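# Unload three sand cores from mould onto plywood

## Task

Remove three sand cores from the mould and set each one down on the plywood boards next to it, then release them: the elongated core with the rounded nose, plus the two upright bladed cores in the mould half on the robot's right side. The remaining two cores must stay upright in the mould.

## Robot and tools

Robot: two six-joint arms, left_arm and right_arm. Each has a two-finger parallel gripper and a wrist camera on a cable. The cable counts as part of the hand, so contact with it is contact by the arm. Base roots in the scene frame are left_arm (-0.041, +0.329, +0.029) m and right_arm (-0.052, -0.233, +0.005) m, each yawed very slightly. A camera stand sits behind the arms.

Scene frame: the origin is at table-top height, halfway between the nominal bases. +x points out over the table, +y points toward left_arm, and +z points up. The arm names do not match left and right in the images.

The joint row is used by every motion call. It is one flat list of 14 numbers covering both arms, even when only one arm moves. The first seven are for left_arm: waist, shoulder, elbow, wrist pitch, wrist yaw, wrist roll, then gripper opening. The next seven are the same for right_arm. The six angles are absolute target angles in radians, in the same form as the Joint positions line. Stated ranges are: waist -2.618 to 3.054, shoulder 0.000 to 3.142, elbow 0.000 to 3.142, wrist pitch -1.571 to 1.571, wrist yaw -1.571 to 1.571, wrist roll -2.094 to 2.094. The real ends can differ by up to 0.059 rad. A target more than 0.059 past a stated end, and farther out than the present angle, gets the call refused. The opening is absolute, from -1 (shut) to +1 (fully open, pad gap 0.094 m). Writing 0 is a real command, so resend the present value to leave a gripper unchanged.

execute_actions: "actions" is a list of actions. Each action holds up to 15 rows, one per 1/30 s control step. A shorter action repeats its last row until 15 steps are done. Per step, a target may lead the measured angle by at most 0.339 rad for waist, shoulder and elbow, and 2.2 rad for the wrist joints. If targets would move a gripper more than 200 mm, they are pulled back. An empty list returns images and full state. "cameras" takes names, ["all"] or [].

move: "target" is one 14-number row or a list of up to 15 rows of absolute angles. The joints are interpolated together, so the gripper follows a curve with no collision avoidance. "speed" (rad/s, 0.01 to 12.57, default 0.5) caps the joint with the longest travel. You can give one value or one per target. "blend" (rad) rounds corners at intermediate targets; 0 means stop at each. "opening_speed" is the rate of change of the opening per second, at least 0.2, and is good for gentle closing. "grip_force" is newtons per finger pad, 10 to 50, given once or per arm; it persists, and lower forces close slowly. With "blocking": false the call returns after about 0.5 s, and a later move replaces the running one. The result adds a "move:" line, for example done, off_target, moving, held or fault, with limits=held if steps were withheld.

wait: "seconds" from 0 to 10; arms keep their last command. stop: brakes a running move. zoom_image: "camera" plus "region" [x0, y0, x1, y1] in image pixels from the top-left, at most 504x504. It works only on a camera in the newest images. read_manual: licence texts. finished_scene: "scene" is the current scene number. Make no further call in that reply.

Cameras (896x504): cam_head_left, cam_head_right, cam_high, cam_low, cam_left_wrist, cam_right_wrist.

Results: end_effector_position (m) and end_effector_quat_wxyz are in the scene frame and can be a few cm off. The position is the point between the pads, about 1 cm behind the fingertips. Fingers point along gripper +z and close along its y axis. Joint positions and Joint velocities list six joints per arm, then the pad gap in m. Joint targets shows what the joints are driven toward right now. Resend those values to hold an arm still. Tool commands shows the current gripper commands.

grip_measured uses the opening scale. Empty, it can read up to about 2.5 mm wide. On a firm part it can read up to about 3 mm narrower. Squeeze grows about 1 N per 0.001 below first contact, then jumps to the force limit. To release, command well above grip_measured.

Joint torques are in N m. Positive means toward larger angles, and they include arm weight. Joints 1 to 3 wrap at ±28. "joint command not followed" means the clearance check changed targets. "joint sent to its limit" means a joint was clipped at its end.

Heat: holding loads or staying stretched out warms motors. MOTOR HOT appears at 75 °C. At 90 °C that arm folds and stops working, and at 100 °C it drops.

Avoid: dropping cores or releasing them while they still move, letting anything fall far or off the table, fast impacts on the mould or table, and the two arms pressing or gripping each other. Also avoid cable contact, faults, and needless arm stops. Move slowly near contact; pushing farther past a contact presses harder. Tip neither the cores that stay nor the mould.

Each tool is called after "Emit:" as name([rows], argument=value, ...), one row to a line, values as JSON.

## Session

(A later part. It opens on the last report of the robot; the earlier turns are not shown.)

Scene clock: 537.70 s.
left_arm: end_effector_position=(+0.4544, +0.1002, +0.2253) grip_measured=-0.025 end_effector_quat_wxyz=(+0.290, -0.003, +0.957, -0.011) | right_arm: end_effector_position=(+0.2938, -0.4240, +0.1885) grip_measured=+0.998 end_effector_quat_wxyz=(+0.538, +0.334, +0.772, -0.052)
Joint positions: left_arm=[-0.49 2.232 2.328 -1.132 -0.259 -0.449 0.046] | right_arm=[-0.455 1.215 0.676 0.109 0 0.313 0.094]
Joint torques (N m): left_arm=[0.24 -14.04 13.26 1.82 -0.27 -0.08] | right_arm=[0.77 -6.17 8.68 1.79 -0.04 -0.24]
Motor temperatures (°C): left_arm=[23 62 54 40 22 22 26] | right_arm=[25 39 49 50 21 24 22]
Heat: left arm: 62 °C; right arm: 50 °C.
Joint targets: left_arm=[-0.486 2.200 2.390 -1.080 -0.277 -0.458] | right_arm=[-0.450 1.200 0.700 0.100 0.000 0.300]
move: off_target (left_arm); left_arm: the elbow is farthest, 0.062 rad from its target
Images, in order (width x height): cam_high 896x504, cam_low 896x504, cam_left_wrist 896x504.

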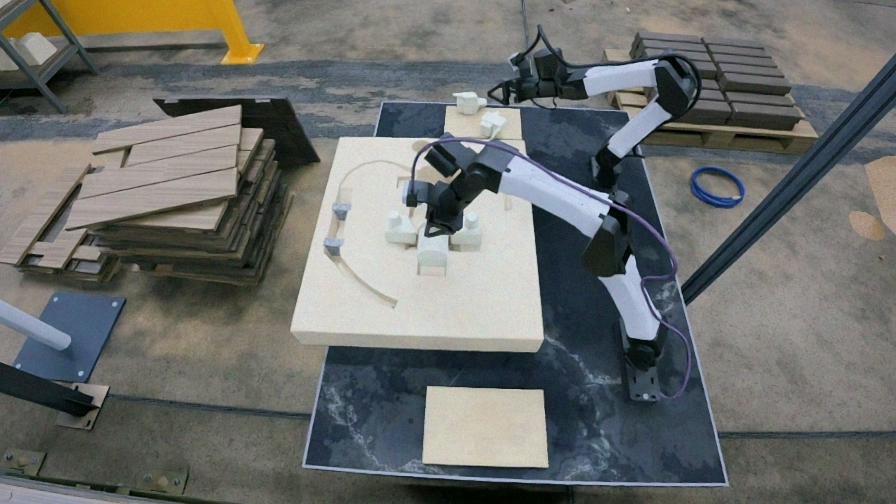

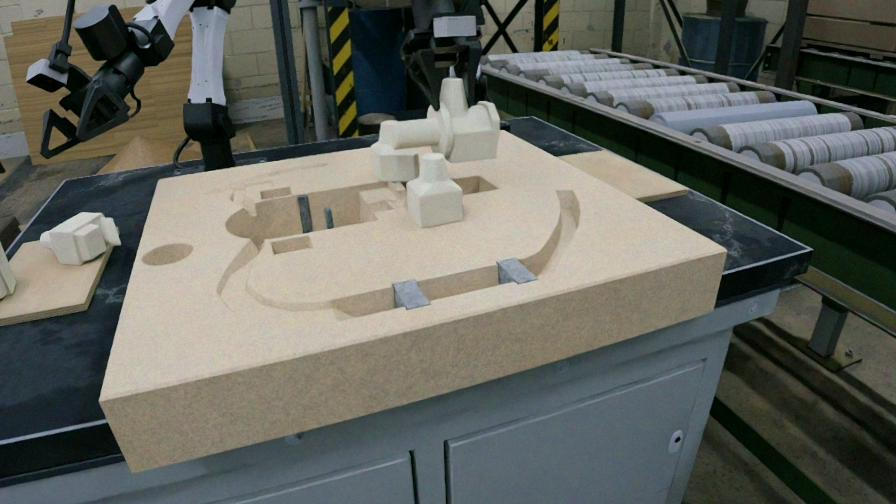

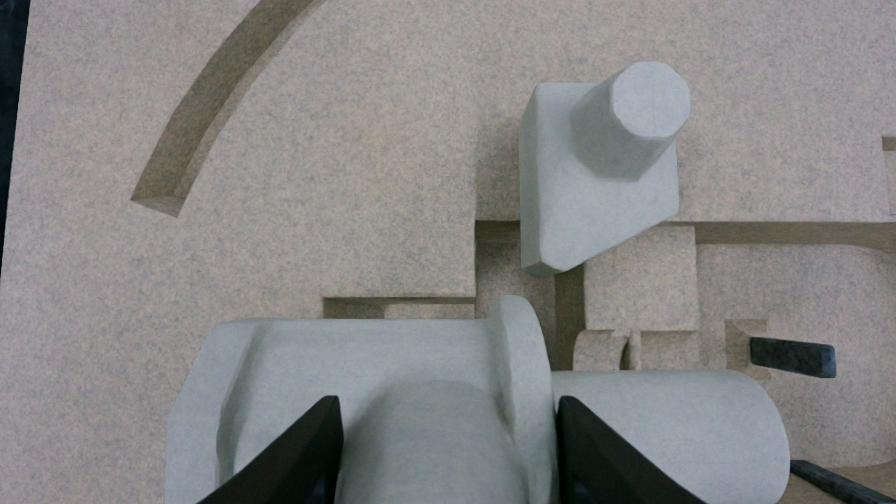

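Emit:
move([
  [0.0,1.85,1.85,-0.95,-0.277,-0.458,-0.8,-0.45,1.2,0.7,0.1,0,0.3,1],
  [0.369,1.66,1.36,-0.70,-0.277,-0.458,-0.8,-0.45,1.2,0.7,0.1,0,0.3,1],
], speed=0.5, blend=[0.15,0], cameras=["cam_left_wrist","cam_head_left","cam_high"])

Emit:
zoom_image(camera="cam_high", region=[400, 300, 600, 480])

Scene clock: 554.17 s.
left_arm: end_effector_position=(+0.3326, +0.5112, +0.1541) grip_measured=-0.025 end_effector_quat_wxyz=(+0.227, -0.402, +0.880, +0.112) | right_arm: end_effector_position=(+0.2938, -0.4240, +0.1885) grip_measured=+0.998 end_effector_quat_wxyz=(+0.538, +0.334, +0.772, -0.052)
Joint positions: left_arm=[0.374 1.716 1.353 -0.76 -0.252 -0.45 0.046] | right_arm=[-0.455 1.215 0.676 0.109 0 0.313 0.094]
Joint torques (N m): left_arm=[-0.55 -12.31 8.49 1.75 -0.34 -0.07] | right_arm=[0.65 -6.04 8.76 1.77 -0.03 -0.2]
Motor temperatures (°C): left_arm=[23 67 55 41 22 22 27] | right_arm=[25 39 49 50 21 24 22]
Heat: left arm: 67 °C; right arm: 50 °C.
Joint targets: left_arm=[0.369 1.660 1.360 -0.700 -0.277 -0.458] | right_arm=[-0.450 1.200 0.700 0.100 0.000 0.300]
move: off_target (left_arm); left_arm: the wrist pitch is farthest, 0.060 rad from its target
Images, in order (width x height): cam_head_left 896x504, cam_high 896x504, cam_left_wrist 896x504.

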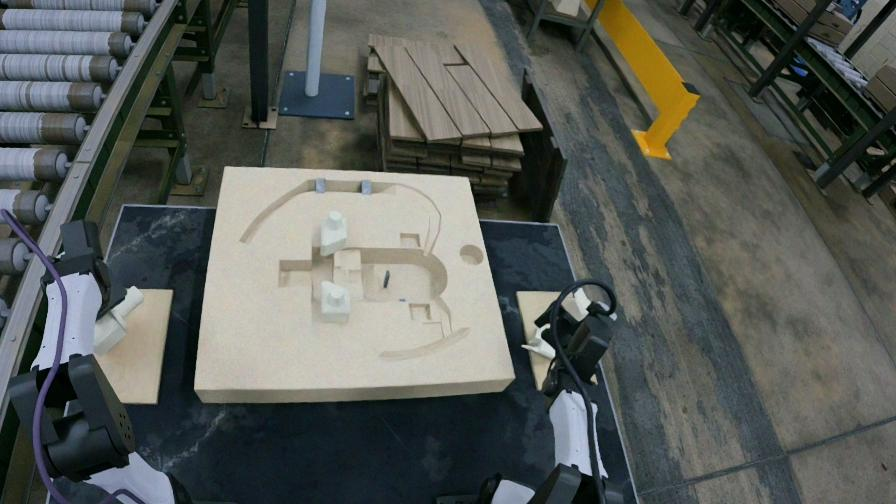

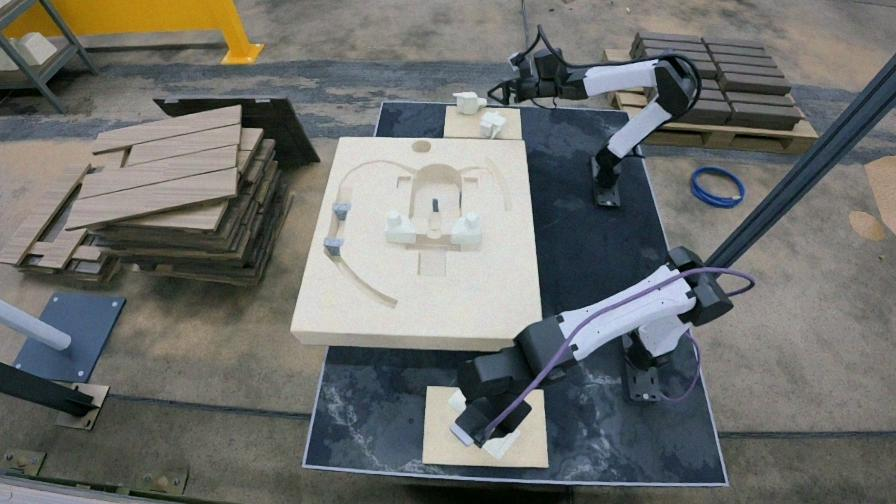

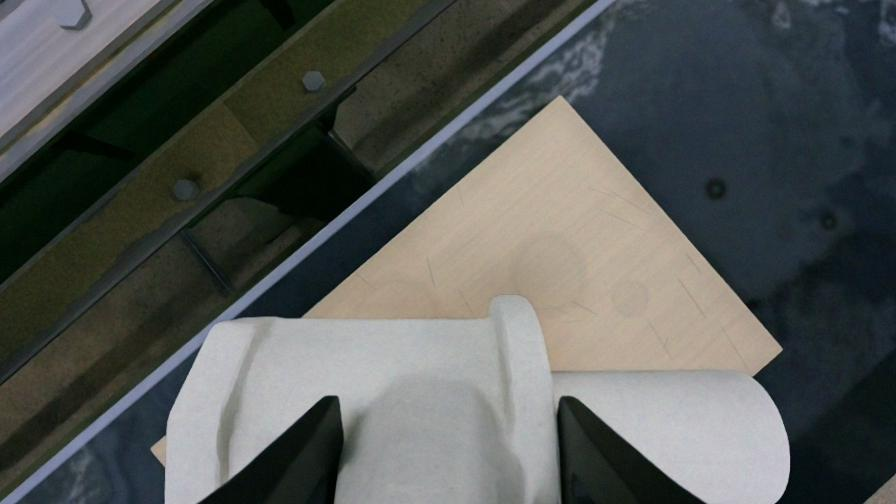

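Scaled by 2.520 from the camera's 896x504 image, which has a finer 1280x720 frame.

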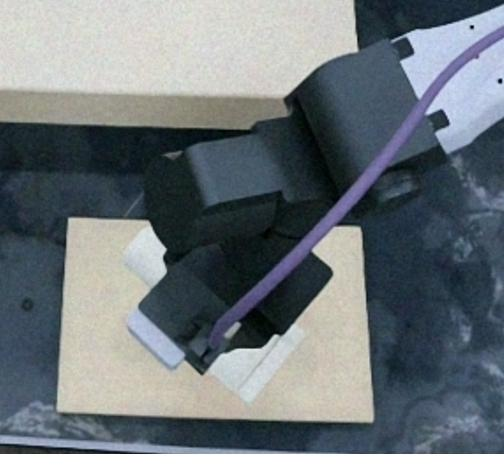

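Emit:
move([
  [0.34,1.70,1.16,-0.42,-0.277,-0.458,-0.8,-0.45,1.2,0.7,0.1,0,0.3,1],
  [0.34,1.72,1.09,-0.35,-0.277,-0.458,-0.8,-0.45,1.2,0.7,0.1,0,0.3,1],
], speed=[0.3,0.1], blend=[0.02,0], cameras=["cam_left_wrist","cam_high"])

Emit:
zoom_image(camera="cam_high", region=[400, 330, 580, 480])

Scene clock: 561.47 s.
left_arm: end_effector_position=(+0.3411, +0.5031, +0.1051) grip_measured=-0.025 end_effector_quat_wxyz=(+0.272, -0.390, +0.872, +0.115) | right_arm: end_effector_position=(+0.2938, -0.4240, +0.1885) grip_measured=+0.998 end_effector_quat_wxyz=(+0.538, +0.334, +0.772, -0.052)
Joint positions: left_arm=[0.339 1.716 1.107 -0.422 -0.276 -0.45 0.046] | right_arm=[-0.455 1.215 0.676 0.109 0 0.313 0.094]
Joint torques (N m): left_arm=[-0.05 -7.08 6.19 2 -0.09 -0.07] | right_arm=[0.81 -6.15 8.77 1.8 -0.02 -0.22]
Motor temperatures (°C): left_arm=[23 65 55 41 22 22 27] | right_arm=[25 39 49 50 21 24 22]
Heat: left arm: 65 °C; right arm: 50 °C.
Joint targets: left_arm=[0.340 1.720 1.090 -0.350 -0.277 -0.458] | right_arm=[-0.450 1.200 0.700 0.100 0.000 0.300]
move: off_target (left_arm); left_arm: the wrist pitch is farthest, 0.072 rad from its target
Images, in order (width x height): cam_high 896x504, cam_left_wrist 896x504.

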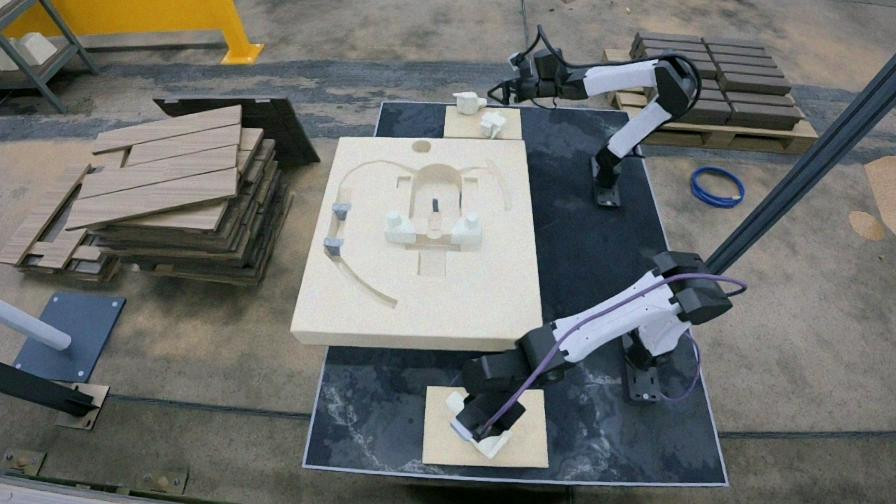

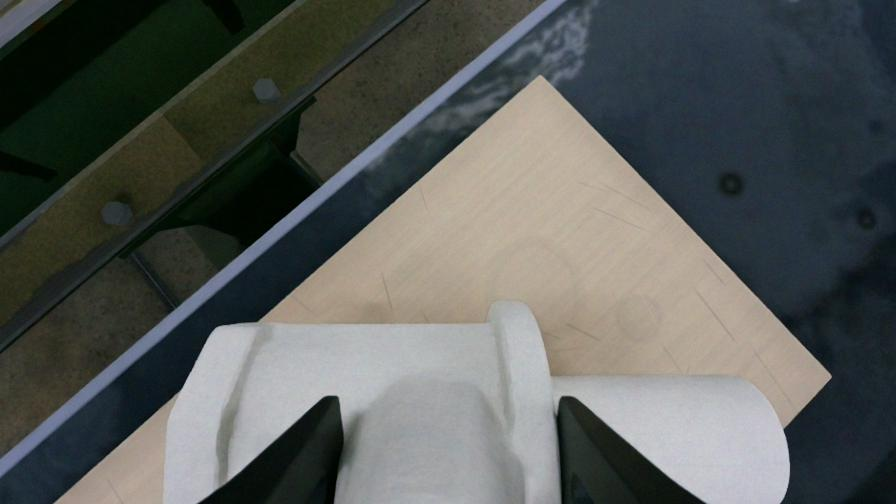

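Scaled by 2.800 from the camera's 896x504 image, which has a finer 1280x720 frame.

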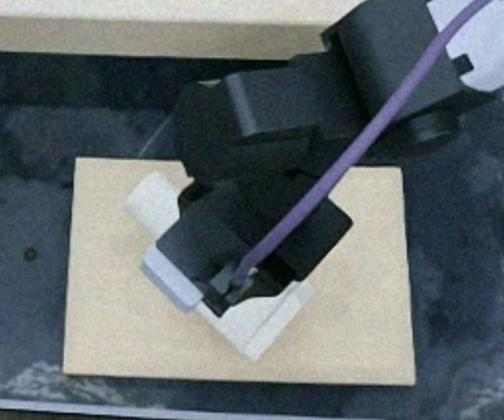

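Emit:
move(target=[0.34,1.735,1.055,-0.31,-0.277,-0.458,-0.8,-0.45,1.2,0.7,0.1,0,0.3,1], speed=0.08)

Scene clock: 567.60 s.
left_arm: end_effector_position=(+0.3449, +0.5065, +0.1048) grip_measured=-0.025 end_effector_quat_wxyz=(+0.289, -0.391, +0.865, +0.122) | right_arm: end_effector_position=(+0.2938, -0.4240, +0.1885) grip_measured=+0.998 end_effector_quat_wxyz=(+0.538, +0.334, +0.772, -0.052)
Joint positions: left_arm=[0.336 1.716 1.083 -0.362 -0.296 -0.45 0.046] | right_arm=[-0.455 1.215 0.676 0.109 0 0.313 0.094]
Joint torques (N m): left_arm=[0.27 -5.75 5.08 1.84 0.1 -0.09] | right_arm=[0.72 -6.11 8.69 1.81 0 -0.19]
Motor temperatures (°C): left_arm=[23 62 54 41 22 22 27] | right_arm=[25 39 49 50 21 24 22]
Heat: left arm: 62 °C; right arm: 50 °C.
Joint targets: left_arm=[0.340 1.735 1.055 -0.310 -0.277 -0.458] | right_arm=[-0.450 1.200 0.700 0.100 0.000 0.300]
move: off_target (left_arm); left_arm: the wrist pitch is farthest, 0.052 rad from its target

Emit:
move([
  [0.336,1.72,1.09,-0.35,-0.28,-0.455,-0.02,-0.45,1.2,0.7,0.1,0,0.3,1],
  [0.336,1.72,1.09,-0.35,-0.28,-0.455,0.5,-0.45,1.2,0.7,0.1,0,0.3,1],
  [0.336,1.65,1.30,-0.65,-0.28,-0.455,0.5,-0.45,1.2,0.7,0.1,0,0.3,1],
  [0.336,1.3,1.2,-0.8,-0.1,-0.2,1,-0.45,1.2,0.7,0.1,0,0.3,1],
], speed=[0.1,0.1,0.3,0.6], opening_speed=0.5, blend=[0,0,0.05,0], cameras=["all"])

Scene clock: 579.70 s.
left_arm: end_effector_position=(+0.2936, +0.4570, +0.2450) grip_measured=+0.999 end_effector_quat_wxyz=(+0.336, -0.262, +0.902, +0.070) | right_arm: end_effector_position=(+0.2938, -0.4240, +0.1885) grip_measured=+0.998 end_effector_quat_wxyz=(+0.538, +0.334, +0.772, -0.052)
Joint positions: left_arm=[0.335 1.306 1.218 -0.79 -0.112 -0.213 0.094] | right_arm=[-0.455 1.215 0.676 0.109 0 0.313 0.094]
Joint torques (N m): left_arm=[-0.05 -4.93 6.69 1.45 0.14 0.14] | right_arm=[0.72 -6.13 8.73 1.81 0 -0.25]
Motor temperatures (°C): left_arm=[23 56 52 41 22 22 27] | right_arm=[25 38 49 50 21 24 22]
Heat: left arm: 56 °C; right arm: 50 °C.
Joint targets: left_arm=[0.336 1.300 1.200 -0.800 -0.100 -0.200] | right_arm=[-0.450 1.200 0.700 0.100 0.000 0.300]
move: done

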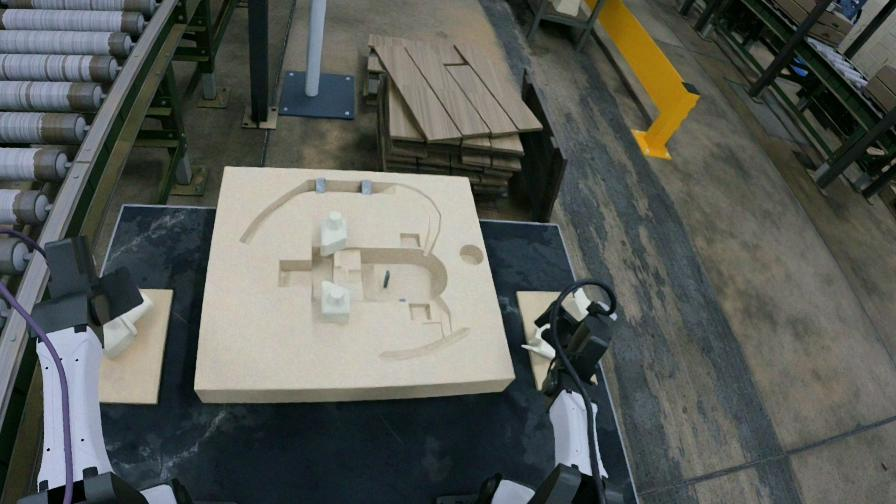

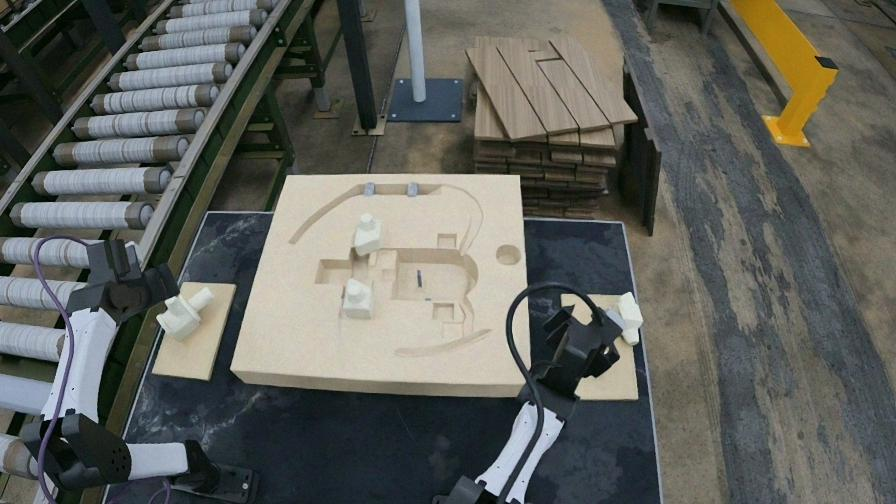

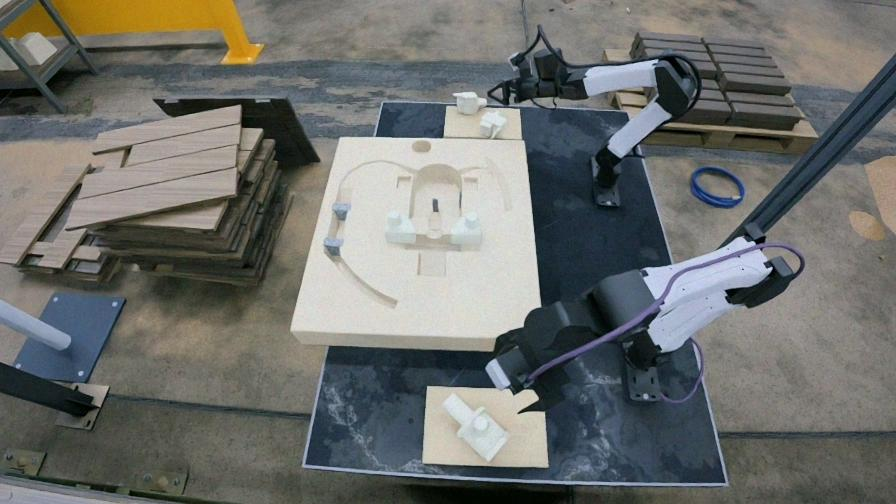

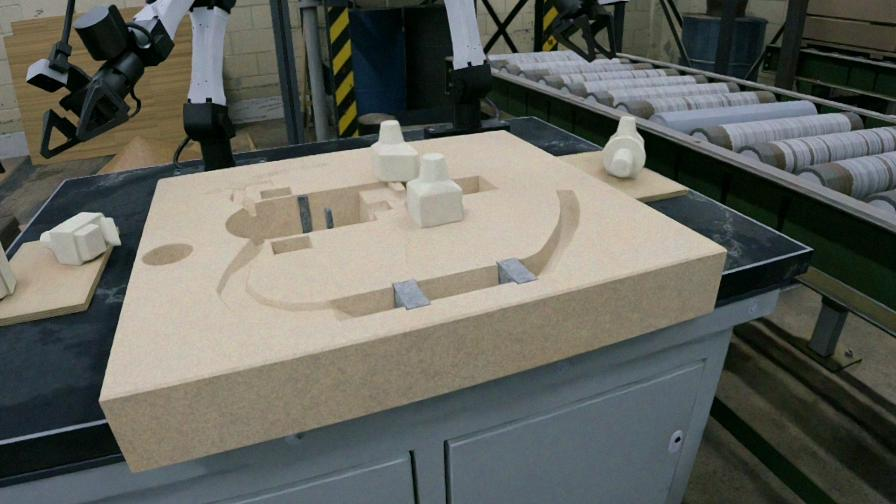

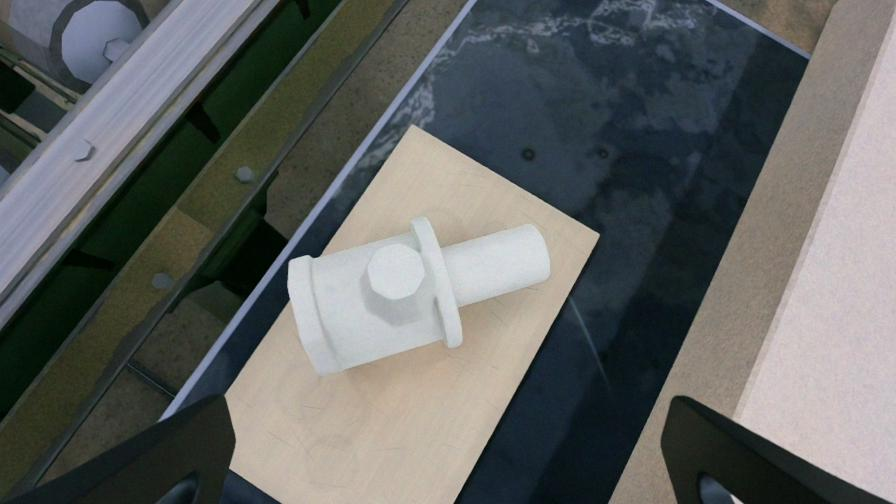

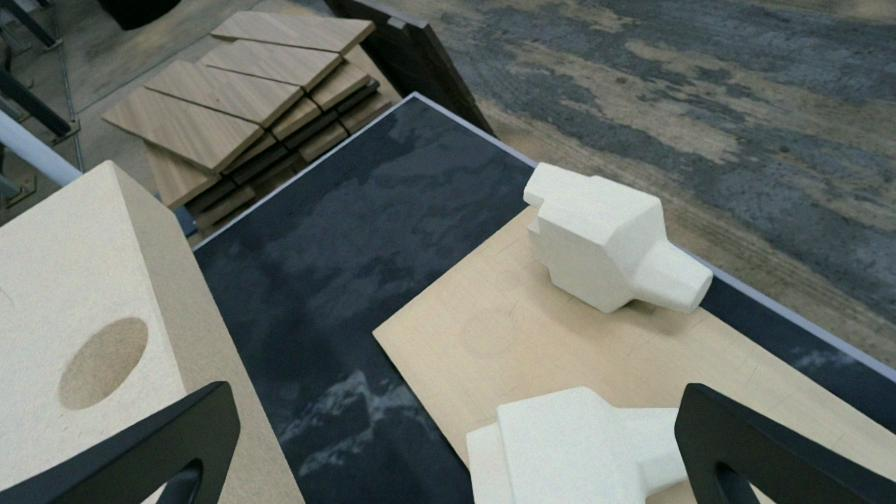

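Emit:
finished_scene(scene=1)

The scene is finished: the task was done.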